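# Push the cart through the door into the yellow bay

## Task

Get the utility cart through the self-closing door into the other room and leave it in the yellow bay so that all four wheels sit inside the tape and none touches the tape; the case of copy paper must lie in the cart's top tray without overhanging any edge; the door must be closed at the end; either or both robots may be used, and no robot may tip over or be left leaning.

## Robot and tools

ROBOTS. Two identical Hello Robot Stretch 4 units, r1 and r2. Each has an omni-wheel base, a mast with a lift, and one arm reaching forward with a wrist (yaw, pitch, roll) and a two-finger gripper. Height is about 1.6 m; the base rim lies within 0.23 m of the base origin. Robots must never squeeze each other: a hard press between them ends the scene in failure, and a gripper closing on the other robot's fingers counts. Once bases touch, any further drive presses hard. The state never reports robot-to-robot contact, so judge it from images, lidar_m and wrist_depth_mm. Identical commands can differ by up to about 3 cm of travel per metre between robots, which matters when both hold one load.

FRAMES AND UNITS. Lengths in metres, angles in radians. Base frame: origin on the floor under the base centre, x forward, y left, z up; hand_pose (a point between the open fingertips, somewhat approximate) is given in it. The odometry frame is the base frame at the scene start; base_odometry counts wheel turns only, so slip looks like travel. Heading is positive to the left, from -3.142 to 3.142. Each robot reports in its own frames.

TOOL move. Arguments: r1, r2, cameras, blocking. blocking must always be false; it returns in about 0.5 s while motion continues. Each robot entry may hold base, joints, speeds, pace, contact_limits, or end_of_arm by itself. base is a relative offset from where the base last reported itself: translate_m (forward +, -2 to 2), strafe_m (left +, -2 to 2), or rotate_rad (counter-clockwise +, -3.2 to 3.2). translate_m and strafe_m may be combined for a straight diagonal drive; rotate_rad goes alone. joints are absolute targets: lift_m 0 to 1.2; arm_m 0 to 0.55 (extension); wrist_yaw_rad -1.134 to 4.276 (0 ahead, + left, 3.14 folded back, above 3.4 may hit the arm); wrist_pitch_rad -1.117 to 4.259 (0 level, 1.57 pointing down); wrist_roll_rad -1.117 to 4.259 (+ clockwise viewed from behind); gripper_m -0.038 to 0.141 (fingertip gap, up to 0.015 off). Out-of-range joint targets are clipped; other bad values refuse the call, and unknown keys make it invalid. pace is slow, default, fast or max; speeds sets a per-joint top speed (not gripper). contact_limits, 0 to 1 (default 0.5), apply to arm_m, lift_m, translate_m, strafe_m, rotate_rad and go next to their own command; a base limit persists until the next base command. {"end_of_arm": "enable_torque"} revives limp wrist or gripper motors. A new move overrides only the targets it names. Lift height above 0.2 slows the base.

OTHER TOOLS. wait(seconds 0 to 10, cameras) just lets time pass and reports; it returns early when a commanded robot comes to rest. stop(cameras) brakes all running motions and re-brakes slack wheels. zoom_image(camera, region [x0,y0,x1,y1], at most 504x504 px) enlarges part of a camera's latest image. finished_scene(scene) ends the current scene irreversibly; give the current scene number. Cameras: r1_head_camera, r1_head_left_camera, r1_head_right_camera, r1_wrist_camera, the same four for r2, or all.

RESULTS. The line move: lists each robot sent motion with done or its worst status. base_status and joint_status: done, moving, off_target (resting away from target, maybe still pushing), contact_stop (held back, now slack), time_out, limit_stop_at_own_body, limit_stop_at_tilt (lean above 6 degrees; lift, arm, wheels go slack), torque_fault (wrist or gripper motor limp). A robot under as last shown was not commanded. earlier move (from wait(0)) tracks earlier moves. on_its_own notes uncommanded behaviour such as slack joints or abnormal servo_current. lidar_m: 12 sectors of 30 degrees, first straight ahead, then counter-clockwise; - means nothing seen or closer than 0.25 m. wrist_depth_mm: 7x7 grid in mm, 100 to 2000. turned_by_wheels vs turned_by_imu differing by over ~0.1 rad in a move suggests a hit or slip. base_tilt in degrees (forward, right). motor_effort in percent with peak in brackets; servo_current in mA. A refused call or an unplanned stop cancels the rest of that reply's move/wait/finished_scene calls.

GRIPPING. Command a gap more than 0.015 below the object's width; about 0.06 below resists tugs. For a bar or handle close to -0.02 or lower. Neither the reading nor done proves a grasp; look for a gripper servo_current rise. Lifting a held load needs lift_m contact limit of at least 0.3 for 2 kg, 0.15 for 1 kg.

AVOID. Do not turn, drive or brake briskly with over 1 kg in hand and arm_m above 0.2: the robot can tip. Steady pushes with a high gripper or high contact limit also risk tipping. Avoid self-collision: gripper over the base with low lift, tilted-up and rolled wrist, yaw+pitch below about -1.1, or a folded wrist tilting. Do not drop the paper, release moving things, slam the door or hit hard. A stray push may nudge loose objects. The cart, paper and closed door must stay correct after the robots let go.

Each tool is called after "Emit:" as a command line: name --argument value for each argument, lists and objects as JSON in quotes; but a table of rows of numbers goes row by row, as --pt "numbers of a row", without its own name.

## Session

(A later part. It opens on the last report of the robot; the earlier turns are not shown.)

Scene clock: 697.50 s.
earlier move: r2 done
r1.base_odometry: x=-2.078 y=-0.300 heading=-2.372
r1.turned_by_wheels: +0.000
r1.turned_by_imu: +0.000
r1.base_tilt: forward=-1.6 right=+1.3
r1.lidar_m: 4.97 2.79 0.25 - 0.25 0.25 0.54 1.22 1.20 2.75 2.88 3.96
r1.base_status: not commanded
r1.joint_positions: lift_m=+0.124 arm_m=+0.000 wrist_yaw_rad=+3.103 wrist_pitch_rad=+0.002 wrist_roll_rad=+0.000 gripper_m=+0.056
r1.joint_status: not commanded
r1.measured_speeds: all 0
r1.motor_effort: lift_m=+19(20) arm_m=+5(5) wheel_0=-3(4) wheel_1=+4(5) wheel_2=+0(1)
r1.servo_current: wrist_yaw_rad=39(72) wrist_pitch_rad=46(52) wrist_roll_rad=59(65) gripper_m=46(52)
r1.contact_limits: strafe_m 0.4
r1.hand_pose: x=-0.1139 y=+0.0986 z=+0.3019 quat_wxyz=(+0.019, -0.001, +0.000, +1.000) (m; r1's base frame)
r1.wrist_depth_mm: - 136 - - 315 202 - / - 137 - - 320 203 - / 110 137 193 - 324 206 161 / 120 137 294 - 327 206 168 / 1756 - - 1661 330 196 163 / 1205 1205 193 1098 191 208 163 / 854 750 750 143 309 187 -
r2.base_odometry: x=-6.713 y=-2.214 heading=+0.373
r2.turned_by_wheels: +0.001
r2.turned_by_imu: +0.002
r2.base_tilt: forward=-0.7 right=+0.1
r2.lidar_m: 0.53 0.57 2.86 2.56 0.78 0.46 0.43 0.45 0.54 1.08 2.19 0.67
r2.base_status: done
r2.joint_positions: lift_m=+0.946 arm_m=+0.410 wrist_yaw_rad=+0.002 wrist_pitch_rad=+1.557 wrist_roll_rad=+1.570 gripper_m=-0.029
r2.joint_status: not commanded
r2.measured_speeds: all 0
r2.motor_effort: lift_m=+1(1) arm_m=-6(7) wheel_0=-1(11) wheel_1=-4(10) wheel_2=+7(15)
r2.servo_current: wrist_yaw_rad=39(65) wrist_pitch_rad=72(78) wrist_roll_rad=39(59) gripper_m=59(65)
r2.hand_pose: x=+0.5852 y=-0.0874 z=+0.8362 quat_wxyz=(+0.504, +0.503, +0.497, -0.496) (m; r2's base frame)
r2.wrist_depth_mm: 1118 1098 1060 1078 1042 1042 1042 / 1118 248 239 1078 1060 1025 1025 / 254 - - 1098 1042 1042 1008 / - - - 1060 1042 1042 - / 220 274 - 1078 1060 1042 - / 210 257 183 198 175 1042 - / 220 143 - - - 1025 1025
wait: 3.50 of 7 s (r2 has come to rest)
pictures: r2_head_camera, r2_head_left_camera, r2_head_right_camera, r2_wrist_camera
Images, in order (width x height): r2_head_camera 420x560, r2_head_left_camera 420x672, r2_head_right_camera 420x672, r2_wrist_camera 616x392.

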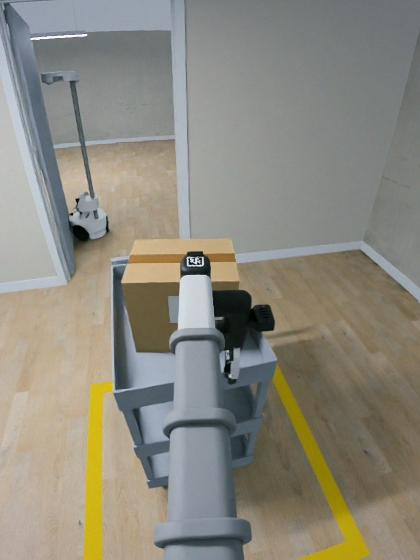

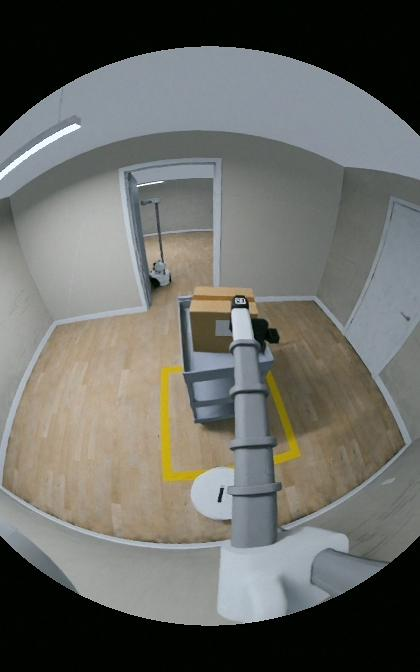

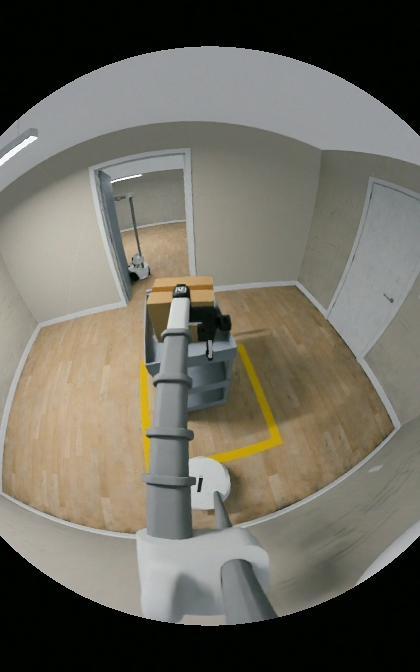

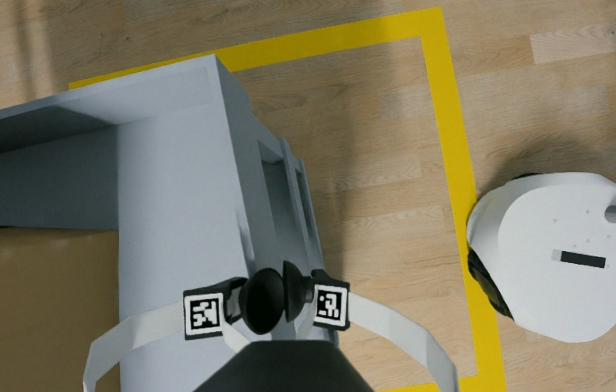

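Emit:
move --blocking false --r2 '{"base":{"strafe_m":-0.02},"joints":{"arm_m":0.22},"pace":"slow"}' --cameras '[]'

Emit:
wait --seconds 4 --cameras '[]'

Emit:
wait --seconds 2 --cameras '["r2_wrist_camera","r2_head_left_camera","r2_head_right_camera","r2_head_camera"]'

Scene clock: 706.87 s.
move: r2 moving
r1: as last shown
r1.lidar_m: 4.98 2.78 0.25 - 0.25 0.25 0.55 1.21 1.20 2.76 2.86 3.93
r1.motor_effort: lift_m=+19(20) arm_m=+5(5) wheel_0=-3(3) wheel_1=+4(5) wheel_2=+0(1)
r1.servo_current: wrist_yaw_rad=26(72) wrist_pitch_rad=52(52) wrist_roll_rad=46(65) gripper_m=39(46)
r1.contact_limits: strafe_m 0.4
r1.wrist_depth_mm: - 136 - - 315 202 - / - 137 - - 322 203 - / 110 137 193 - 324 206 162 / 120 138 294 - 327 206 169 / 1756 - - 1661 329 197 162 / 1182 1182 194 1078 191 208 162 / 854 750 750 143 307 187 -
r2.base_odometry: x=-6.708 y=-2.226 heading=+0.374
r2.turned_by_wheels: +0.001
r2.turned_by_imu: +0.002
r2.base_tilt: forward=-0.7 right=+0.0
r2.lidar_m: 0.55 0.58 2.88 2.57 0.80 0.50 0.42 0.43 0.55 1.04 2.19 0.68
r2.base_status: strafe_m moving
r2.joint_positions: lift_m=+0.946 arm_m=+0.398 wrist_yaw_rad=+0.002 wrist_pitch_rad=+1.557 wrist_roll_rad=+1.570 gripper_m=-0.029
r2.joint_status: arm_m moving
r2.measured_speeds: translate_m=+0.001 strafe_m=-0.040 rotate_rad=+0.005 lift_m=+0.000 arm_m=-0.048 wrist_yaw_rad=+0.000 wrist_pitch_rad=+0.000 wrist_roll_rad=-0.001
r2.motor_effort: lift_m=+1(1) arm_m=-10(11) wheel_0=+14(14) wheel_1=-3(8) wheel_2=+3(6)
r2.servo_current: wrist_yaw_rad=52(65) wrist_pitch_rad=78(78) wrist_roll_rad=52(59) gripper_m=59(59)
r2.hand_pose: x=+0.5726 y=-0.0874 z=+0.8362 quat_wxyz=(+0.504, +0.503, +0.497, -0.496) (m; r2's base frame)
r2.wrist_depth_mm: 1118 1098 1078 1060 1060 1025 1008 / 1098 236 243 1078 1060 1042 1025 / 263 277 - 1060 1060 1042 1025 / - - - 1060 1042 1008 - / 229 283 - 1042 1042 1042 - / 218 267 184 190 1042 1042 - / 217 150 - - - 1042 1025
pictures: none
No camera images: "cameras" was empty.

Scene clock: 709.53 s.
earlier move: r2 done
r1.base_odometry: x=-2.078 y=-0.300 heading=-2.372
r1.turned_by_wheels: +0.000
r1.turned_by_imu: +0.000
r1.base_tilt: forward=-1.6 right=+1.3
r1.lidar_m: 4.99 2.82 0.25 - 0.25 0.26 0.55 1.22 1.16 2.76 2.87 3.94
r1.base_status: not commanded
r1.joint_positions: lift_m=+0.124 arm_m=+0.000 wrist_yaw_rad=+3.103 wrist_pitch_rad=+0.002 wrist_roll_rad=+0.000 gripper_m=+0.056
r1.joint_status: not commanded
r1.measured_speeds: all 0
r1.motor_effort: lift_m=+19(20) arm_m=+5(5) wheel_0=-2(4) wheel_1=+4(5) wheel_2=+0(1)
r1.servo_current: wrist_yaw_rad=39(72) wrist_pitch_rad=46(52) wrist_roll_rad=20(78) gripper_m=39(52)
r1.contact_limits: strafe_m 0.4
r1.hand_pose: x=-0.1139 y=+0.0986 z=+0.3019 quat_wxyz=(+0.019, -0.001, +0.000, +1.000) (m; r1's base frame)
r1.wrist_depth_mm: - 136 - - 315 201 - / - 136 - - 320 204 - / 110 137 193 - 324 205 161 / 120 138 294 - 327 206 169 / 1708 - - 1661 327 196 162 / 1182 1205 194 1078 191 208 163 / 842 750 750 143 307 187 -
r2.base_odometry: x=-6.706 y=-2.232 heading=+0.374
r2.turned_by_wheels: -0.001
r2.turned_by_imu: -0.001
r2.base_tilt: forward=-0.7 right=+0.1
r2.lidar_m: 0.39 0.38 2.90 2.60 0.81 0.48 0.41 0.44 0.52 1.06 2.18 0.45
r2.base_status: done
r2.joint_positions: lift_m=+0.946 arm_m=+0.220 wrist_yaw_rad=+0.003 wrist_pitch_rad=+1.557 wrist_roll_rad=+1.570 gripper_m=-0.029
r2.joint_status: all done
r2.measured_speeds: all 0
r2.motor_effort: lift_m=+1(1) arm_m=-8(14) wheel_0=+2(16) wheel_1=-1(8) wheel_2=+4(7)
r2.servo_current: wrist_yaw_rad=52(65) wrist_pitch_rad=65(78) wrist_roll_rad=39(59) gripper_m=59(65)
r2.hand_pose: x=+0.3953 y=-0.0874 z=+0.8362 quat_wxyz=(+0.504, +0.502, +0.498, -0.496) (m; r2's base frame)
r2.wrist_depth_mm: 1098 1098 1098 1078 1060 1025 1025 / 1138 241 245 1060 1060 1042 1025 / 268 - - 1078 1042 1042 1042 / - - - 1060 1060 - 1025 / 228 273 - 866 1060 - - / 211 171 180 198 174 - 1025 / 220 - - - - 1042 1025
wait: 2.67 of 4 s (r2 has come to rest)
pictures: none
No camera images: "cameras" was empty.

Scene clock: 711.53 s.
r1.base_odometry: x=-2.078 y=-0.300 heading=-2.372
r1.turned_by_wheels: +0.000
r1.turned_by_imu: +0.000
r1.base_tilt: forward=-1.6 right=+1.2
r1.lidar_m: 4.98 2.77 0.25 - 0.25 0.25 0.54 1.22 1.20 2.75 2.87 3.93
r1.base_status: not commanded
r1.joint_positions: lift_m=+0.124 arm_m=+0.000 wrist_yaw_rad=+3.103 wrist_pitch_rad=+0.002 wrist_roll_rad=+0.000 gripper_m=+0.056
r1.joint_status: not commanded
r1.measured_speeds: all 0
r1.motor_effort: lift_m=+19(20) arm_m=+5(5) wheel_0=-3(4) wheel_1=+4(5) wheel_2=+0(1)
r1.servo_current: wrist_yaw_rad=52(72) wrist_pitch_rad=46(52) wrist_roll_rad=46(78) gripper_m=46(52)
r1.contact_limits: strafe_m 0.4
r1.hand_pose: x=-0.1139 y=+0.0986 z=+0.3019 quat_wxyz=(+0.019, -0.001, +0.000, +1.000) (m; r1's base frame)
r1.wrist_depth_mm: - 137 - - 315 202 - / - 137 - - 320 204 - / 110 137 194 - 324 205 161 / 120 137 294 - 327 207 169 / 1708 - - 1661 330 196 163 / 1229 1182 193 1078 190 208 163 / 866 750 750 143 307 187 -
r2.base_odometry: x=-6.706 y=-2.232 heading=+0.374
r2.turned_by_wheels: +0.000
r2.turned_by_imu: +0.000
r2.base_tilt: forward=-0.7 right=+0.1
r2.lidar_m: 0.38 0.41 2.86 2.59 0.81 0.49 0.41 0.44 0.54 1.08 2.15 0.42
r2.base_status: done
r2.joint_positions: lift_m=+0.946 arm_m=+0.220 wrist_yaw_rad=+0.003 wrist_pitch_rad=+1.557 wrist_roll_rad=+1.570 gripper_m=-0.029
r2.joint_status: all done
r2.measured_speeds: all 0
r2.motor_effort: lift_m=+1(1) arm_m=-8(14) wheel_0=+2(16) wheel_1=-1(8) wheel_2=+4(7)
r2.servo_current: wrist_yaw_rad=39(65) wrist_pitch_rad=65(78) wrist_roll_rad=39(59) gripper_m=65(65)
r2.hand_pose: x=+0.3953 y=-0.0874 z=+0.8362 quat_wxyz=(+0.504, +0.502, +0.498, -0.496) (m; r2's base frame)
r2.wrist_depth_mm: 1138 1118 1078 1078 1042 1025 1025 / 1118 243 245 1060 1060 1042 1008 / 268 - - 1078 1042 1025 1025 / - - - 1060 1042 - 1025 / 229 274 - 866 1060 - - / 211 170 180 198 174 - 1025 / 220 - - - - 1025 1025
wait: 2.00 s; at rest by 0.27 s
pictures: r2_head_camera, r2_head_left_camera, r2_head_right_camera, r2_wrist_camera
Images, in order (width x height): r2_head_camera 420x560, r2_head_left_camera 420x672, r2_head_right_camera 420x672, r2_wrist_camera 616x392.

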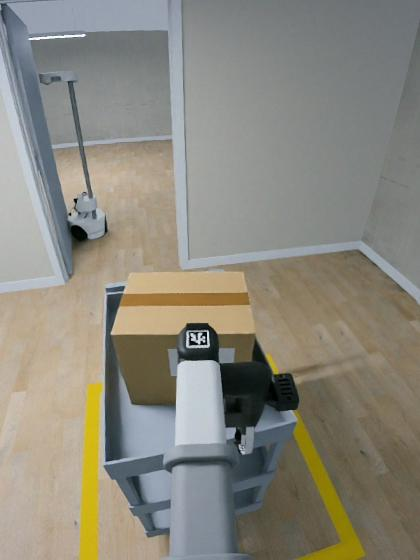

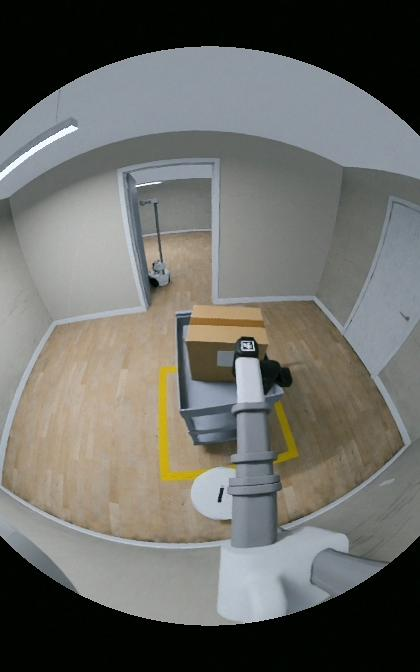

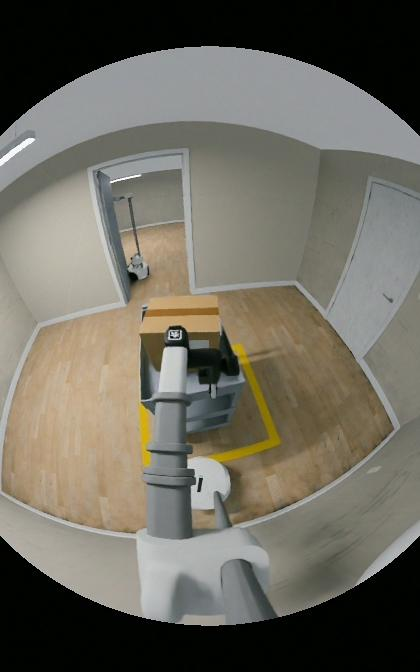

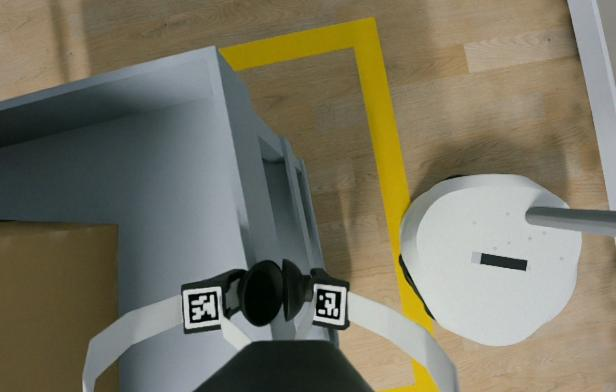

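Emit:
move --blocking false --r2 '{"joints":{"gripper_m":0.1}}' --cameras '[]'

Emit:
wait --seconds 2 --cameras '["r2_wrist_camera"]'

Emit:
move --blocking false --r2 '{"joints":{"lift_m":1.12}}' --cameras '[]'

Emit:
wait --seconds 3 --cameras '["r2_wrist_camera","r2_head_camera"]'

Scene clock: 720.50 s.
move: r2 moving
r1: as last shown
r1.base_tilt: forward=-1.6 right=+1.3
r1.lidar_m: 4.99 2.79 0.25 - 0.25 0.25 0.57 1.25 1.19 2.74 2.87 3.96
r1.motor_effort: lift_m=+19(19) arm_m=+5(5) wheel_0=-3(3) wheel_1=+5(5) wheel_2=+0(1)
r1.servo_current: wrist_yaw_rad=46(59) wrist_pitch_rad=46(46) wrist_roll_rad=39(72) gripper_m=39(46)
r1.contact_limits: strafe_m 0.4
r1.wrist_depth_mm: - 136 - - 315 201 - / - 136 - - 319 204 - / 110 137 193 - 324 206 161 / 120 138 294 - 327 206 169 / 1708 - - 1661 327 197 162 / 1182 1205 193 1078 190 208 163 / 854 750 759 143 306 187 -
r2.base_odometry: x=-6.706 y=-2.232 heading=+0.374
r2.turned_by_wheels: +0.000
r2.turned_by_imu: +0.000
r2.base_tilt: forward=-0.7 right=+0.1
r2.lidar_m: 0.38 0.38 2.86 2.59 0.79 0.49 0.42 0.43 0.53 1.02 2.18 0.43
r2.base_status: not commanded
r2.joint_positions: lift_m=+0.946 arm_m=+0.220 wrist_yaw_rad=+0.003 wrist_pitch_rad=+1.557 wrist_roll_rad=+1.570 gripper_m=-0.003
r2.joint_status: gripper_m moving
r2.measured_speeds: all 0
r2.motor_effort: lift_m=+1(1) arm_m=-8(8) wheel_0=+2(2) wheel_1=-1(1) wheel_2=+4(4)
r2.servo_current: wrist_yaw_rad=33(59) wrist_pitch_rad=72(72) wrist_roll_rad=46(52) gripper_m=91(98)
r2.hand_pose: x=+0.3953 y=-0.0874 z=+0.8362 quat_wxyz=(+0.504, +0.502, +0.498, -0.496) (m; r2's base frame)
r2.wrist_depth_mm: 1118 1118 1078 1060 1060 1060 1042 / 1118 242 237 1078 1042 1042 1008 / 268 - - 1078 1042 1025 1008 / - - - 1078 1042 - 1025 / 220 272 - 854 1060 - - / 210 257 179 194 177 - 1025 / 219 141 - - - - 1025
pictures: none
No camera images: "cameras" was empty.

Scene clock: 722.00 s.
earlier move: r2 done
r1.base_odometry: x=-2.078 y=-0.300 heading=-2.372
r1.turned_by_wheels: +0.000
r1.turned_by_imu: +0.000
r1.base_tilt: forward=-1.6 right=+1.3
r1.lidar_m: 4.98 2.81 0.25 - 0.25 0.25 0.56 1.21 1.19 2.75 2.87 3.97
r1.base_status: not commanded
r1.joint_positions: lift_m=+0.124 arm_m=+0.000 wrist_yaw_rad=+3.103 wrist_pitch_rad=+0.002 wrist_roll_rad=+0.000 gripper_m=+0.056
r1.joint_status: not commanded
r1.measured_speeds: all 0
r1.motor_effort: lift_m=+19(20) arm_m=+5(5) wheel_0=-3(4) wheel_1=+4(5) wheel_2=+0(1)
r1.servo_current: wrist_yaw_rad=59(78) wrist_pitch_rad=46(52) wrist_roll_rad=46(72) gripper_m=33(52)
r1.contact_limits: strafe_m 0.4
r1.hand_pose: x=-0.1139 y=+0.0986 z=+0.3019 quat_wxyz=(+0.019, -0.001, +0.000, +1.000) (m; r1's base frame)
r1.wrist_depth_mm: - 136 - - 315 202 - / - 137 - - 319 203 - / 110 137 194 - 324 204 161 / 120 137 296 - 324 207 169 / 1756 - - 1661 327 196 162 / 1229 1182 193 1078 191 208 163 / 866 759 750 143 306 187 -
r2.base_odometry: x=-6.706 y=-2.232 heading=+0.374
r2.turned_by_wheels: +0.000
r2.turned_by_imu: +0.000
r2.base_tilt: forward=-0.7 right=+0.1
r2.lidar_m: 0.36 0.36 2.90 2.57 0.79 0.47 0.42 0.44 0.53 1.06 2.16 0.44
r2.base_status: not commanded
r2.joint_positions: lift_m=+0.946 arm_m=+0.220 wrist_yaw_rad=+0.003 wrist_pitch_rad=+1.557 wrist_roll_rad=+1.570 gripper_m=+0.100
r2.joint_status: all done
r2.measured_speeds: all 0
r2.motor_effort: lift_m=+1(1) arm_m=-8(8) wheel_0=+1(2) wheel_1=-1(1) wheel_2=+4(4)
r2.servo_current: wrist_yaw_rad=39(59) wrist_pitch_rad=65(72) wrist_roll_rad=46(59) gripper_m=52(137)
r2.hand_pose: x=+0.3953 y=-0.0874 z=+0.8362 quat_wxyz=(+0.504, +0.502, +0.498, -0.496) (m; r2's base frame)
r2.wrist_depth_mm: 1138 1098 1078 1060 1042 1025 1025 / 1098 242 248 1060 1042 1042 1025 / 268 - - 1060 1060 1025 1008 / - - - 1060 1060 - 1008 / 220 273 - 580 1060 - - / 210 171 180 206 185 - 1008 / 220 141 - - - 1025 1042
wait: 1.50 of 2 s (r2 has come to rest)
pictures: r2_wrist_camera
Images, in order (width x height): r2_wrist_camera 616x392.

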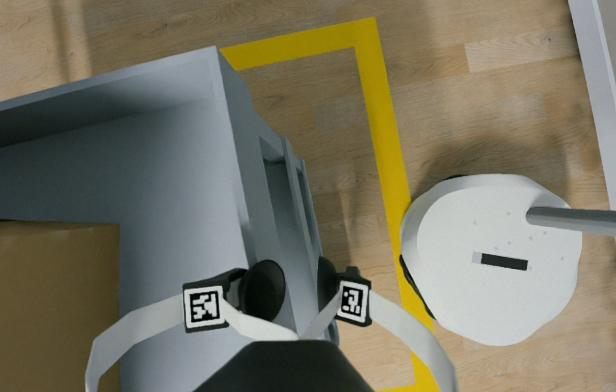

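Scene clock: 722.50 s.
move: r2 moving
r1: as last shown
r1.lidar_m: 4.99 2.79 0.25 - 0.25 0.25 0.53 1.23 1.19 2.76 2.87 3.94
r1.motor_effort: lift_m=+19(19) arm_m=+5(5) wheel_0=-3(3) wheel_1=+4(5) wheel_2=+0(1)
r1.servo_current: wrist_yaw_rad=33(59) wrist_pitch_rad=46(46) wrist_roll_rad=46(59) gripper_m=39(46)
r1.contact_limits: strafe_m 0.4
r1.wrist_depth_mm: - 136 - - 315 202 - / - 137 - - 320 203 - / 110 137 194 - 325 205 162 / 120 138 294 - 325 207 168 / 1708 - - 1661 329 196 162 / 1205 1229 193 1118 190 208 163 / 866 759 750 143 306 187 -
r2.base_odometry: x=-6.706 y=-2.232 heading=+0.373
r2.turned_by_wheels: +0.000
r2.turned_by_imu: +0.000
r2.base_tilt: forward=-0.6 right=+0.1
r2.lidar_m: 0.37 0.38 2.89 2.59 0.79 0.48 0.42 0.43 0.54 1.07 2.20 0.46
r2.base_status: not commanded
r2.joint_positions: lift_m=+0.983 arm_m=+0.220 wrist_yaw_rad=+0.001 wrist_pitch_rad=+1.568 wrist_roll_rad=+1.570 gripper_m=+0.100
r2.joint_status: lift_m moving
r2.measured_speeds: translate_m=-0.001 strafe_m=+0.000 rotate_rad=-0.002 lift_m=+0.137 arm_m=+0.000 wrist_yaw_rad=-0.015 wrist_pitch_rad=+0.073 wrist_roll_rad=+0.000
r2.motor_effort: lift_m=+13(13) arm_m=-6(8) wheel_0=+1(2) wheel_1=-1(1) wheel_2=+3(4)
r2.servo_current: wrist_yaw_rad=46(59) wrist_pitch_rad=39(65) wrist_roll_rad=39(59) gripper_m=52(59)
r2.hand_pose: x=+0.3919 y=-0.0874 z=+0.8730 quat_wxyz=(+0.501, +0.500, +0.500, -0.499) (m; r2's base frame)
r2.wrist_depth_mm: 1098 1098 1078 1098 1078 1078 1008 / 1078 260 1098 1078 1078 1078 1042 / 274 - - 1078 1098 1118 1098 / - - - 1118 1098 - 1025 / 248 306 - 1078 931 - 1078 / 245 293 188 627 190 - 1078 / 233 145 - - - 1098 1098
pictures: none
No camera images: "cameras" was empty.

Scene clock: 723.80 s.
earlier move: r2 done
r1.base_odometry: x=-2.078 y=-0.300 heading=-2.372
r1.turned_by_wheels: +0.000
r1.turned_by_imu: +0.000
r1.base_tilt: forward=-1.6 right=+1.3
r1.lidar_m: 4.98 2.80 0.25 - 0.25 0.25 0.52 1.22 1.18 2.76 2.88 3.95
r1.base_status: not commanded
r1.joint_positions: lift_m=+0.124 arm_m=+0.000 wrist_yaw_rad=+3.103 wrist_pitch_rad=+0.002 wrist_roll_rad=+0.000 gripper_m=+0.056
r1.joint_status: not commanded
r1.measured_speeds: all 0
r1.motor_effort: lift_m=+19(20) arm_m=+4(5) wheel_0=-3(3) wheel_1=+4(5) wheel_2=+1(1)
r1.servo_current: wrist_yaw_rad=59(72) wrist_pitch_rad=46(52) wrist_roll_rad=52(72) gripper_m=39(46)
r1.contact_limits: strafe_m 0.4
r1.hand_pose: x=-0.1139 y=+0.0986 z=+0.3019 quat_wxyz=(+0.019, -0.001, +0.000, +1.000) (m; r1's base frame)
r1.wrist_depth_mm: - 136 - - 317 202 - / - 136 - - 320 203 - / 110 137 195 - 324 206 161 / 120 137 268 - 329 206 170 / 1756 - - 1661 329 196 163 / 1229 1205 193 1098 191 208 163 / 854 750 759 143 307 187 -
r2.base_odometry: x=-6.706 y=-2.232 heading=+0.373
r2.turned_by_wheels: +0.000
r2.turned_by_imu: +0.000
r2.base_tilt: forward=-0.7 right=+0.0
r2.lidar_m: 0.35 0.39 2.89 2.59 0.80 0.49 0.42 0.42 0.54 1.07 2.17 0.45
r2.base_status: not commanded
r2.joint_positions: lift_m=+1.120 arm_m=+0.220 wrist_yaw_rad=+0.001 wrist_pitch_rad=+1.570 wrist_roll_rad=+1.570 gripper_m=+0.100
r2.joint_status: all done
r2.measured_speeds: all 0
r2.motor_effort: lift_m=+21(25) arm_m=-6(8) wheel_0=+1(2) wheel_1=-1(1) wheel_2=+1(4)
r2.servo_current: wrist_yaw_rad=39(59) wrist_pitch_rad=39(65) wrist_roll_rad=52(59) gripper_m=52(59)
r2.hand_pose: x=+0.3913 y=-0.0874 z=+1.0095 quat_wxyz=(+0.501, +0.500, +0.500, -0.499) (m; r2's base frame)
r2.wrist_depth_mm: 1229 1229 1229 1229 1229 1229 - / 1229 1205 1205 1205 1229 1229 1098 / 1229 442 410 1205 1255 1205 1160 / 415 - - 1229 1182 1229 1078 / 234 355 - 1205 1098 - 1182 / 245 330 187 1229 193 1229 1229 / 244 306 - - 1229 1255 1205
wait: 1.30 of 3 s (r2 has come to rest)
pictures: r2_head_camera, r2_wrist_camera
Images, in order (width x height): r2_head_camera 420x560, r2_wrist_camera 616x392.

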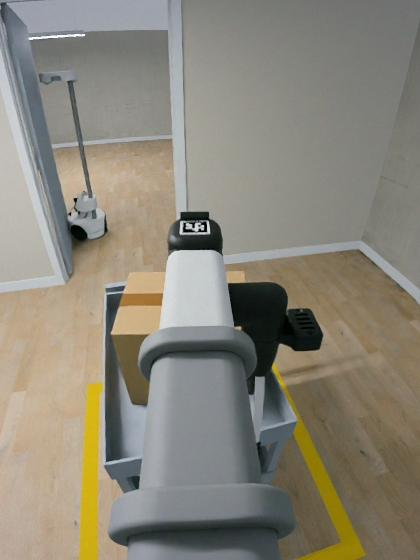

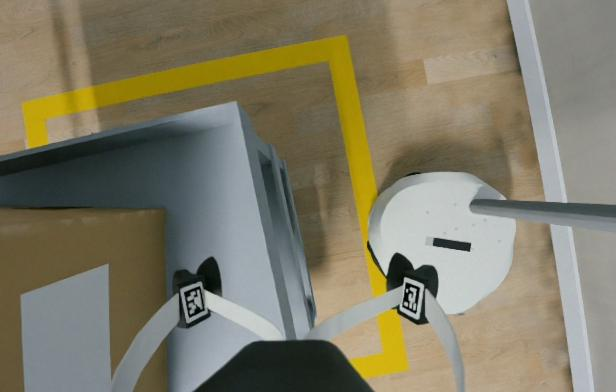

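Emit:
move --blocking false --r2 '{"joints":{"arm_m":0.0}}' --cameras '[]'

Emit:
wait --seconds 2 --cameras '[]'

Emit:
move --blocking false --r2 '{"base":{"strafe_m":-0.55}}' --cameras '[]'

Emit:
wait --seconds 4 --cameras '["r2_wrist_camera","r2_head_camera","r2_head_left_camera"]'

Scene clock: 738.10 s.
move: r2 moving
r1: as last shown
r1.lidar_m: 4.99 2.79 0.25 - 0.25 0.25 0.53 1.23 1.21 2.76 2.87 3.96
r1.motor_effort: lift_m=+19(19) arm_m=+5(5) wheel_0=-3(4) wheel_1=+4(4) wheel_2=+0(0)
r1.servo_current: wrist_yaw_rad=52(59) wrist_pitch_rad=39(52) wrist_roll_rad=39(65) gripper_m=33(52)
r1.contact_limits: strafe_m 0.4
r1.wrist_depth_mm: - 136 - - 315 202 - / - 136 - - 320 202 - / 110 137 194 - 324 204 162 / 120 138 268 - 327 206 168 / 1808 - - 1661 327 197 163 / 1205 1205 195 1098 191 207 162 / 866 759 750 143 307 187 -
r2.base_odometry: x=-6.706 y=-2.232 heading=+0.373
r2.turned_by_wheels: +0.000
r2.turned_by_imu: +0.000
r2.base_tilt: forward=-0.6 right=+0.1
r2.lidar_m: 0.37 0.39 2.85 2.58 0.78 0.47 0.41 0.43 0.55 1.07 2.18 0.46
r2.base_status: not commanded
r2.joint_positions: lift_m=+1.120 arm_m=+0.169 wrist_yaw_rad=+0.001 wrist_pitch_rad=+1.570 wrist_roll_rad=+1.570 gripper_m=+0.100
r2.joint_status: arm_m moving
r2.measured_speeds: translate_m=+0.000 strafe_m=+0.000 rotate_rad=+0.000 lift_m=+0.000 arm_m=-0.195 wrist_yaw_rad=+0.000 wrist_pitch_rad=+0.000 wrist_roll_rad=+0.000
r2.motor_effort: lift_m=+21(21) arm_m=-9(12) wheel_0=+1(1) wheel_1=-1(1) wheel_2=+1(1)
r2.servo_current: wrist_yaw_rad=46(59) wrist_pitch_rad=39(46) wrist_roll_rad=46(59) gripper_m=46(59)
r2.hand_pose: x=+0.3406 y=-0.0874 z=+1.0095 quat_wxyz=(+0.501, +0.500, +0.500, -0.499) (m; r2's base frame)
r2.wrist_depth_mm: 1229 1205 1229 1229 1205 1205 - / 1229 1205 1255 1255 1205 1205 - / 445 407 1229 1229 1205 1229 1138 / 394 - - 1229 - 1205 654 / 303 410 - 1205 - 1205 1160 / 303 384 187 1229 193 1205 1205 / 301 359 - - 1255 1229 1229
pictures: none
No camera images: "cameras" was empty.

Scene clock: 739.37 s.
earlier move: r2 done
r1.base_odometry: x=-2.078 y=-0.300 heading=-2.372
r1.turned_by_wheels: +0.000
r1.turned_by_imu: +0.000
r1.base_tilt: forward=-1.6 right=+1.3
r1.lidar_m: 4.99 2.81 0.25 - 0.25 0.25 0.53 1.23 1.18 2.75 2.86 3.94
r1.base_status: not commanded
r1.joint_positions: lift_m=+0.124 arm_m=+0.000 wrist_yaw_rad=+3.103 wrist_pitch_rad=+0.002 wrist_roll_rad=+0.000 gripper_m=+0.056
r1.joint_status: not commanded
r1.measured_speeds: all 0
r1.motor_effort: lift_m=+19(19) arm_m=+4(5) wheel_0=-3(4) wheel_1=+4(5) wheel_2=+0(1)
r1.servo_current: wrist_yaw_rad=46(65) wrist_pitch_rad=46(52) wrist_roll_rad=46(65) gripper_m=39(52)
r1.contact_limits: strafe_m 0.4
r1.hand_pose: x=-0.1139 y=+0.0986 z=+0.3019 quat_wxyz=(+0.019, -0.001, +0.000, +1.000) (m; r1's base frame)
r1.wrist_depth_mm: - 136 - - 315 202 - / - 137 - - 319 203 - / 110 137 193 - 324 205 161 / 120 138 266 - 329 207 169 / 1708 - - 1708 330 196 163 / 1205 1205 193 1098 191 207 162 / 854 750 759 143 306 187 -
r2.base_odometry: x=-6.706 y=-2.232 heading=+0.373
r2.turned_by_wheels: +0.000
r2.turned_by_imu: +0.000
r2.base_tilt: forward=-0.7 right=+0.1
r2.lidar_m: 0.37 0.38 2.88 2.58 0.81 0.48 0.41 0.42 0.55 1.03 2.18 0.43
r2.base_status: not commanded
r2.joint_positions: lift_m=+1.120 arm_m=+0.000 wrist_yaw_rad=+0.001 wrist_pitch_rad=+1.570 wrist_roll_rad=+1.570 gripper_m=+0.100
r2.joint_status: all done
r2.measured_speeds: all 0
r2.motor_effort: lift_m=+21(21) arm_m=-7(12) wheel_0=+1(1) wheel_1=-1(1) wheel_2=+1(2)
r2.servo_current: wrist_yaw_rad=46(65) wrist_pitch_rad=33(46) wrist_roll_rad=46(59) gripper_m=52(59)
r2.hand_pose: x=+0.1714 y=-0.0874 z=+1.0095 quat_wxyz=(+0.501, +0.500, +0.500, -0.499) (m; r2's base frame)
r2.wrist_depth_mm: 1229 1229 1229 1229 1182 1182 - / 1229 1205 1229 1205 1229 1205 - / 436 1229 1229 1229 1205 1205 - / - - 1229 1205 1229 1118 - / - - 1098 1229 - 1229 330 / - - 190 1229 191 1182 - / - - 759 - 1229 1229 -
wait: 1.27 of 2 s (r2 has come to rest)
pictures: none
No camera images: "cameras" was empty.

Scene clock: 739.87 s.
move: r2 moving
r1: as last shown
r1.lidar_m: 4.99 2.79 0.25 - 0.25 0.26 0.54 1.23 1.15 2.76 2.88 3.94
r1.motor_effort: lift_m=+19(19) arm_m=+5(5) wheel_0=-2(3) wheel_1=+4(5) wheel_2=+0(1)
r1.servo_current: wrist_yaw_rad=52(59) wrist_pitch_rad=39(46) wrist_roll_rad=46(59) gripper_m=39(46)
r1.contact_limits: strafe_m 0.4
r1.wrist_depth_mm: - 137 - - 314 202 - / - 136 - - 319 204 - / 109 137 194 - 324 206 161 / 120 138 268 - 325 206 168 / 1708 - - 1661 327 196 163 / 1205 1182 194 1060 190 208 163 / 866 759 750 143 306 187 -
r2.base_odometry: x=-6.692 y=-2.266 heading=+0.373
r2.turned_by_wheels: +0.000
r2.turned_by_imu: +0.000
r2.base_tilt: forward=-0.7 right=+0.0
r2.lidar_m: 0.39 0.39 2.92 2.60 0.79 0.47 0.42 0.42 0.52 0.99 2.15 0.45
r2.base_status: strafe_m moving
r2.joint_positions: lift_m=+1.120 arm_m=+0.000 wrist_yaw_rad=+0.001 wrist_pitch_rad=+1.570 wrist_roll_rad=+1.570 gripper_m=+0.100
r2.joint_status: not commanded
r2.measured_speeds: translate_m=-0.001 strafe_m=-0.140 rotate_rad=+0.004 lift_m=+0.000 arm_m=+0.000 wrist_yaw_rad=+0.000 wrist_pitch_rad=+0.000 wrist_roll_rad=+0.000
r2.motor_effort: lift_m=+21(21) arm_m=-7(8) wheel_0=+12(12) wheel_1=-11(13) wheel_2=+0(1)
r2.servo_current: wrist_yaw_rad=59(59) wrist_pitch_rad=39(46) wrist_roll_rad=33(59) gripper_m=52(52)
r2.hand_pose: x=+0.1714 y=-0.0874 z=+1.0095 quat_wxyz=(+0.501, +0.500, +0.500, -0.499) (m; r2's base frame)
r2.wrist_depth_mm: 1229 1229 1229 1205 1205 1160 - / 1229 1229 1229 1229 1229 1205 - / 1205 1205 1205 1229 1229 1229 - / - - 1229 1255 1205 1118 - / - - 1078 1229 - 1229 332 / - - 190 1205 191 1229 - / - - 759 - 1229 1255 -
pictures: none
No camera images: "cameras" was empty.

Scene clock: 742.53 s.
earlier move: r2 done
r1.base_odometry: x=-2.078 y=-0.300 heading=-2.372
r1.turned_by_wheels: +0.000
r1.turned_by_imu: +0.000
r1.base_tilt: forward=-1.6 right=+1.3
r1.lidar_m: 5.00 2.81 0.25 - 0.25 0.25 0.53 1.23 1.19 2.76 2.87 3.96
r1.base_status: not commanded
r1.joint_positions: lift_m=+0.124 arm_m=+0.000 wrist_yaw_rad=+3.103 wrist_pitch_rad=+0.002 wrist_roll_rad=+0.000 gripper_m=+0.056
r1.joint_status: not commanded
r1.measured_speeds: all 0
r1.motor_effort: lift_m=+19(20) arm_m=+5(5) wheel_0=-3(4) wheel_1=+5(5) wheel_2=+0(1)
r1.servo_current: wrist_yaw_rad=52(72) wrist_pitch_rad=46(52) wrist_roll_rad=39(65) gripper_m=33(52)
r1.contact_limits: strafe_m 0.4
r1.hand_pose: x=-0.1139 y=+0.0986 z=+0.3019 quat_wxyz=(+0.019, -0.001, +0.000, +1.000) (m; r1's base frame)
r1.wrist_depth_mm: - 136 - - 312 202 - / - 137 - - 319 204 - / 110 137 195 - 325 206 161 / 120 138 267 - 327 206 169 / 1708 - - 1661 327 196 163 / 1205 1205 193 1078 190 208 163 / 842 741 759 143 306 186 -
r2.base_odometry: x=-6.505 y=-2.744 heading=+0.373
r2.turned_by_wheels: +0.000
r2.turned_by_imu: +0.000
r2.base_tilt: forward=-0.7 right=+0.1
r2.lidar_m: 2.46 0.56 0.61 3.13 0.62 0.37 0.30 0.33 0.40 0.83 1.64 1.95
r2.base_status: done
r2.joint_positions: lift_m=+1.120 arm_m=+0.000 wrist_yaw_rad=+0.001 wrist_pitch_rad=+1.570 wrist_roll_rad=+1.570 gripper_m=+0.100
r2.joint_status: not commanded
r2.measured_speeds: all 0
r2.motor_effort: lift_m=+20(21) arm_m=-7(8) wheel_0=+2(14) wheel_1=-2(13) wheel_2=+0(1)
r2.servo_current: wrist_yaw_rad=52(59) wrist_pitch_rad=39(46) wrist_roll_rad=52(59) gripper_m=52(59)
r2.hand_pose: x=+0.1714 y=-0.0874 z=+1.0096 quat_wxyz=(+0.501, +0.500, +0.500, -0.499) (m; r2's base frame)
r2.wrist_depth_mm: 1229 1229 1229 1229 1205 - - / 1229 1205 1229 1205 1229 - - / 1229 1229 1229 1205 1229 1118 - / 1255 1205 1205 1229 1205 585 - / 1229 1229 1255 - - 1098 317 / 1229 1229 193 1229 191 1118 - / 1255 1229 1255 - 1205 1229 -
wait: 2.67 of 4 s (r2 has come to rest)
pictures: r2_head_camera, r2_head_left_camera, r2_wrist_camera
Images, in order (width x height): r2_head_camera 420x560, r2_head_left_camera 420x672, r2_wrist_camera 616x392.

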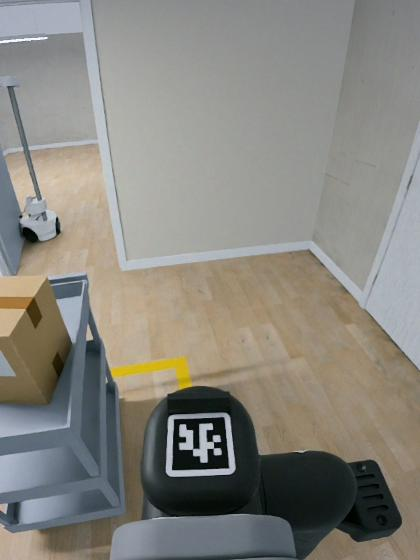

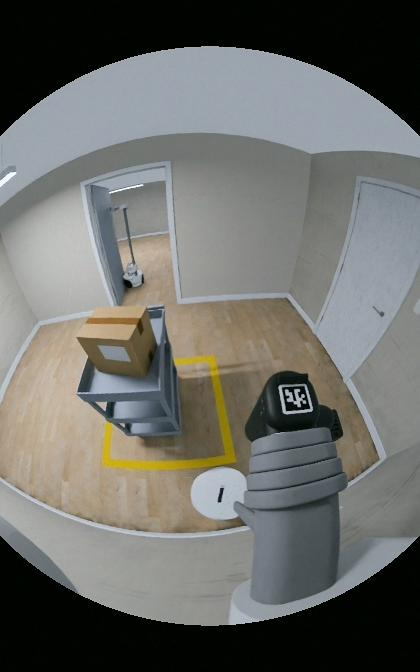

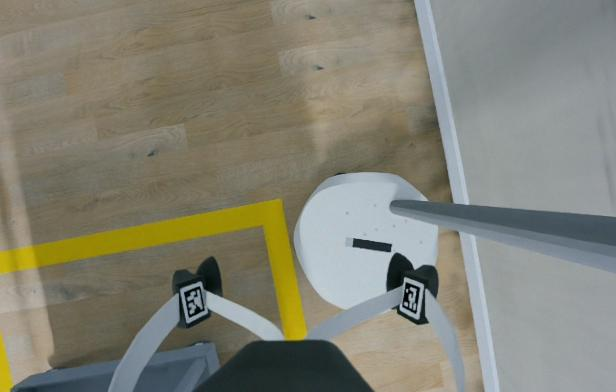

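Emit:
move --blocking false --r2 '{"base":{"strafe_m":-0.08},"joints":{"arm_m":0.42}}' --cameras '[]'

Emit:
wait --seconds 3 --cameras '[]'

Emit:
wait --seconds 1 --cameras '["r2_wrist_camera","r2_head_left_camera"]'

Emit:
zoom_image --camera "r2_head_left_camera" --region '[60, 290, 250, 490]'

Scene clock: 750.17 s.
move: r2 moving
r1: as last shown
r1.lidar_m: 4.98 2.80 0.25 - 0.25 0.25 0.54 1.24 1.20 2.75 2.90 3.95
r1.motor_effort: lift_m=+19(20) arm_m=+4(5) wheel_0=-3(3) wheel_1=+4(4) wheel_2=+0(0)
r1.servo_current: wrist_yaw_rad=52(72) wrist_pitch_rad=52(52) wrist_roll_rad=59(59) gripper_m=39(46)
r1.contact_limits: strafe_m 0.4
r1.wrist_depth_mm: - 137 - - 317 202 - / - 137 - - 320 204 - / 110 137 195 - 324 205 161 / 120 138 267 - 330 207 169 / 1708 - - 1661 329 197 163 / 1229 1205 193 1078 190 208 163 / 866 750 759 143 307 187 -
r2.base_odometry: x=-6.492 y=-2.778 heading=+0.373
r2.turned_by_wheels: +0.000
r2.turned_by_imu: +0.000
r2.base_tilt: forward=-0.7 right=+0.1
r2.lidar_m: 2.47 0.56 0.63 3.16 0.62 0.35 0.32 0.31 0.40 0.78 1.62 1.92
r2.base_status: strafe_m moving
r2.joint_positions: lift_m=+1.120 arm_m=+0.051 wrist_yaw_rad=+0.001 wrist_pitch_rad=+1.570 wrist_roll_rad=+1.570 gripper_m=+0.100
r2.joint_status: arm_m moving
r2.measured_speeds: translate_m=+0.001 strafe_m=-0.141 rotate_rad=-0.005 lift_m=+0.000 arm_m=+0.195 wrist_yaw_rad=+0.000 wrist_pitch_rad=+0.000 wrist_roll_rad=+0.000
r2.motor_effort: lift_m=+21(21) arm_m=+12(12) wheel_0=+11(13) wheel_1=-11(11) wheel_2=+1(2)
r2.servo_current: wrist_yaw_rad=46(65) wrist_pitch_rad=39(39) wrist_roll_rad=39(52) gripper_m=46(59)
r2.hand_pose: x=+0.2218 y=-0.0874 z=+1.0096 quat_wxyz=(+0.501, +0.500, +0.500, -0.499) (m; r2's base frame)
r2.wrist_depth_mm: 1229 1229 1229 1205 1229 - - / 1229 1229 1229 1205 1229 1160 - / 1229 1229 1205 1205 1205 1182 - / 1229 1229 1255 1229 1078 723 - / 1205 1229 1229 1255 - 1160 - / 1229 1229 195 1229 192 1160 - / 1281 1205 1229 - 1205 1205 -
pictures: none
No camera images: "cameras" was empty.

Scene clock: 752.00 s.
earlier move: r2 done
r1.base_odometry: x=-2.078 y=-0.300 heading=-2.372
r1.turned_by_wheels: +0.000
r1.turned_by_imu: +0.000
r1.base_tilt: forward=-1.6 right=+1.3
r1.lidar_m: 5.00 2.78 0.25 - 0.25 0.26 0.55 1.24 1.19 2.75 2.89 3.95
r1.base_status: not commanded
r1.joint_positions: lift_m=+0.124 arm_m=+0.000 wrist_yaw_rad=+3.103 wrist_pitch_rad=+0.002 wrist_roll_rad=+0.000 gripper_m=+0.056
r1.joint_status: not commanded
r1.measured_speeds: all 0
r1.motor_effort: lift_m=+19(20) arm_m=+4(5) wheel_0=-3(3) wheel_1=+4(5) wheel_2=+0(1)
r1.servo_current: wrist_yaw_rad=59(72) wrist_pitch_rad=39(52) wrist_roll_rad=33(65) gripper_m=39(46)
r1.contact_limits: strafe_m 0.4
r1.hand_pose: x=-0.1139 y=+0.0986 z=+0.3019 quat_wxyz=(+0.019, -0.001, +0.000, +1.000) (m; r1's base frame)
r1.wrist_depth_mm: - 136 - - 315 202 - / - 137 - - 322 204 - / 110 137 193 - 324 204 161 / 120 137 267 - 327 206 169 / 1708 - - 1708 329 197 163 / 1229 1205 193 1060 191 208 163 / 842 759 759 143 307 186 -
r2.base_odometry: x=-6.476 y=-2.819 heading=+0.373
r2.turned_by_wheels: +0.000
r2.turned_by_imu: +0.000
r2.base_tilt: forward=-0.6 right=+0.1
r2.lidar_m: 2.47 0.60 0.64 3.21 0.61 0.37 0.31 0.31 0.40 0.77 1.57 1.84
r2.base_status: done
r2.joint_positions: lift_m=+1.120 arm_m=+0.420 wrist_yaw_rad=+0.001 wrist_pitch_rad=+1.570 wrist_roll_rad=+1.570 gripper_m=+0.100
r2.joint_status: all done
r2.measured_speeds: all 0
r2.motor_effort: lift_m=+21(21) arm_m=+8(12) wheel_0=+3(13) wheel_1=-3(11) wheel_2=+0(2)
r2.servo_current: wrist_yaw_rad=46(65) wrist_pitch_rad=39(46) wrist_roll_rad=46(59) gripper_m=52(59)
r2.hand_pose: x=+0.5910 y=-0.0874 z=+1.0096 quat_wxyz=(+0.501, +0.500, +0.500, -0.499) (m; r2's base frame)
r2.wrist_depth_mm: 1205 1229 1205 1205 1205 1205 1182 / 1229 1255 1205 1205 1229 1205 1182 / 1281 1229 1205 1229 1205 1205 1205 / 1229 1229 1229 1229 1205 - 1160 / 1229 1229 1229 1205 1229 - - / 1255 1255 193 1229 193 1229 1205 / 1255 1229 1229 - - 1205 1205
wait: 1.83 of 3 s (r2 has come to rest)
pictures: none
No camera images: "cameras" was empty.

Scene clock: 753.00 s.
r1.base_odometry: x=-2.078 y=-0.300 heading=-2.372
r1.turned_by_wheels: +0.000
r1.turned_by_imu: +0.000
r1.base_tilt: forward=-1.6 right=+1.3
r1.lidar_m: 4.98 2.81 0.25 - 0.25 0.25 0.53 1.24 1.16 2.76 2.85 3.95
r1.base_status: not commanded
r1.joint_positions: lift_m=+0.124 arm_m=+0.000 wrist_yaw_rad=+3.103 wrist_pitch_rad=+0.002 wrist_roll_rad=+0.000 gripper_m=+0.056
r1.joint_status: not commanded
r1.measured_speeds: all 0
r1.motor_effort: lift_m=+19(20) arm_m=+4(5) wheel_0=-2(3) wheel_1=+4(5) wheel_2=+0(1)
r1.servo_current: wrist_yaw_rad=52(72) wrist_pitch_rad=46(52) wrist_roll_rad=52(65) gripper_m=39(46)
r1.contact_limits: strafe_m 0.4
r1.hand_pose: x=-0.1139 y=+0.0986 z=+0.3019 quat_wxyz=(+0.019, -0.001, +0.000, +1.000) (m; r1's base frame)
r1.wrist_depth_mm: - 136 - - 315 202 - / - 137 - - 319 203 - / 110 137 193 - 324 205 161 / 120 138 268 - 325 206 169 / 1756 - - 1661 329 198 162 / 1229 1229 194 1078 191 208 163 / 866 750 750 143 307 187 -
r2.base_odometry: x=-6.476 y=-2.819 heading=+0.373
r2.turned_by_wheels: +0.000
r2.turned_by_imu: +0.000
r2.base_tilt: forward=-0.7 right=+0.0
r2.lidar_m: 2.47 0.58 0.62 3.20 0.57 0.37 0.31 0.32 0.40 0.79 1.55 1.88
r2.base_status: done
r2.joint_positions: lift_m=+1.120 arm_m=+0.420 wrist_yaw_rad=+0.001 wrist_pitch_rad=+1.570 wrist_roll_rad=+1.570 gripper_m=+0.100
r2.joint_status: all done
r2.measured_speeds: all 0
r2.motor_effort: lift_m=+21(21) arm_m=+7(12) wheel_0=+3(13) wheel_1=-2(11) wheel_2=+0(2)
r2.servo_current: wrist_yaw_rad=46(65) wrist_pitch_rad=46(46) wrist_roll_rad=39(59) gripper_m=52(59)
r2.hand_pose: x=+0.5910 y=-0.0874 z=+1.0096 quat_wxyz=(+0.501, +0.500, +0.500, -0.499) (m; r2's base frame)
r2.wrist_depth_mm: 1229 1255 1229 1205 1229 1182 1205 / 1255 1255 1205 1205 1229 1205 1182 / 1255 1229 1229 1205 1205 1229 1205 / 1255 1229 1229 1229 1229 - 1160 / 1229 1229 1255 1205 1205 - - / 1255 1229 193 1229 194 1229 1229 / 1229 1229 1229 - - 1229 1229
wait: 1.00 s; at rest by 0.27 s
pictures: r2_head_left_camera, r2_wrist_camera
Images, in order (width x height): r2_head_left_camera 420x672, r2_wrist_camera 616x392.

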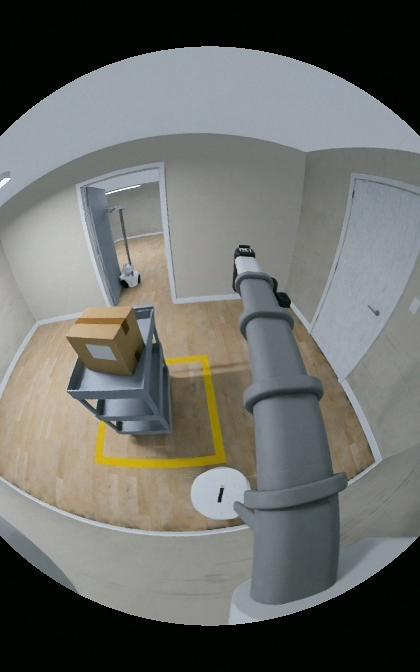

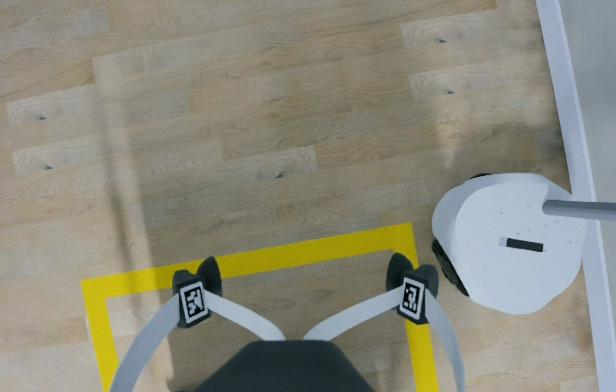

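Scaled by 2.520 from the camera's 420x672 image, which has a finer 600x960 frame.

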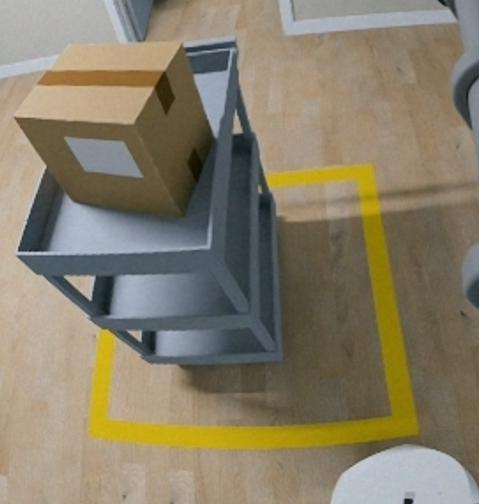

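Emit:
zoom_image --camera "r2_head_left_camera" --region '[90, 340, 180, 470]'

Emit:
zoom_image --camera "r2_head_left_camera" --region '[145, 330, 215, 390]'

Scaled by 3.877 from the camera's 420x672 image, which has a finer 600x960 frame.

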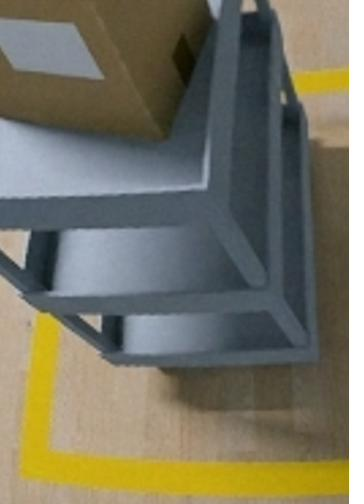

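Scaled by 7.200 from the camera's 420x672 image, which has a finer 600x960 frame.

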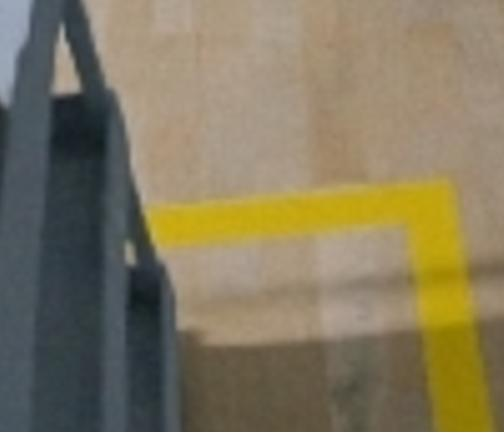

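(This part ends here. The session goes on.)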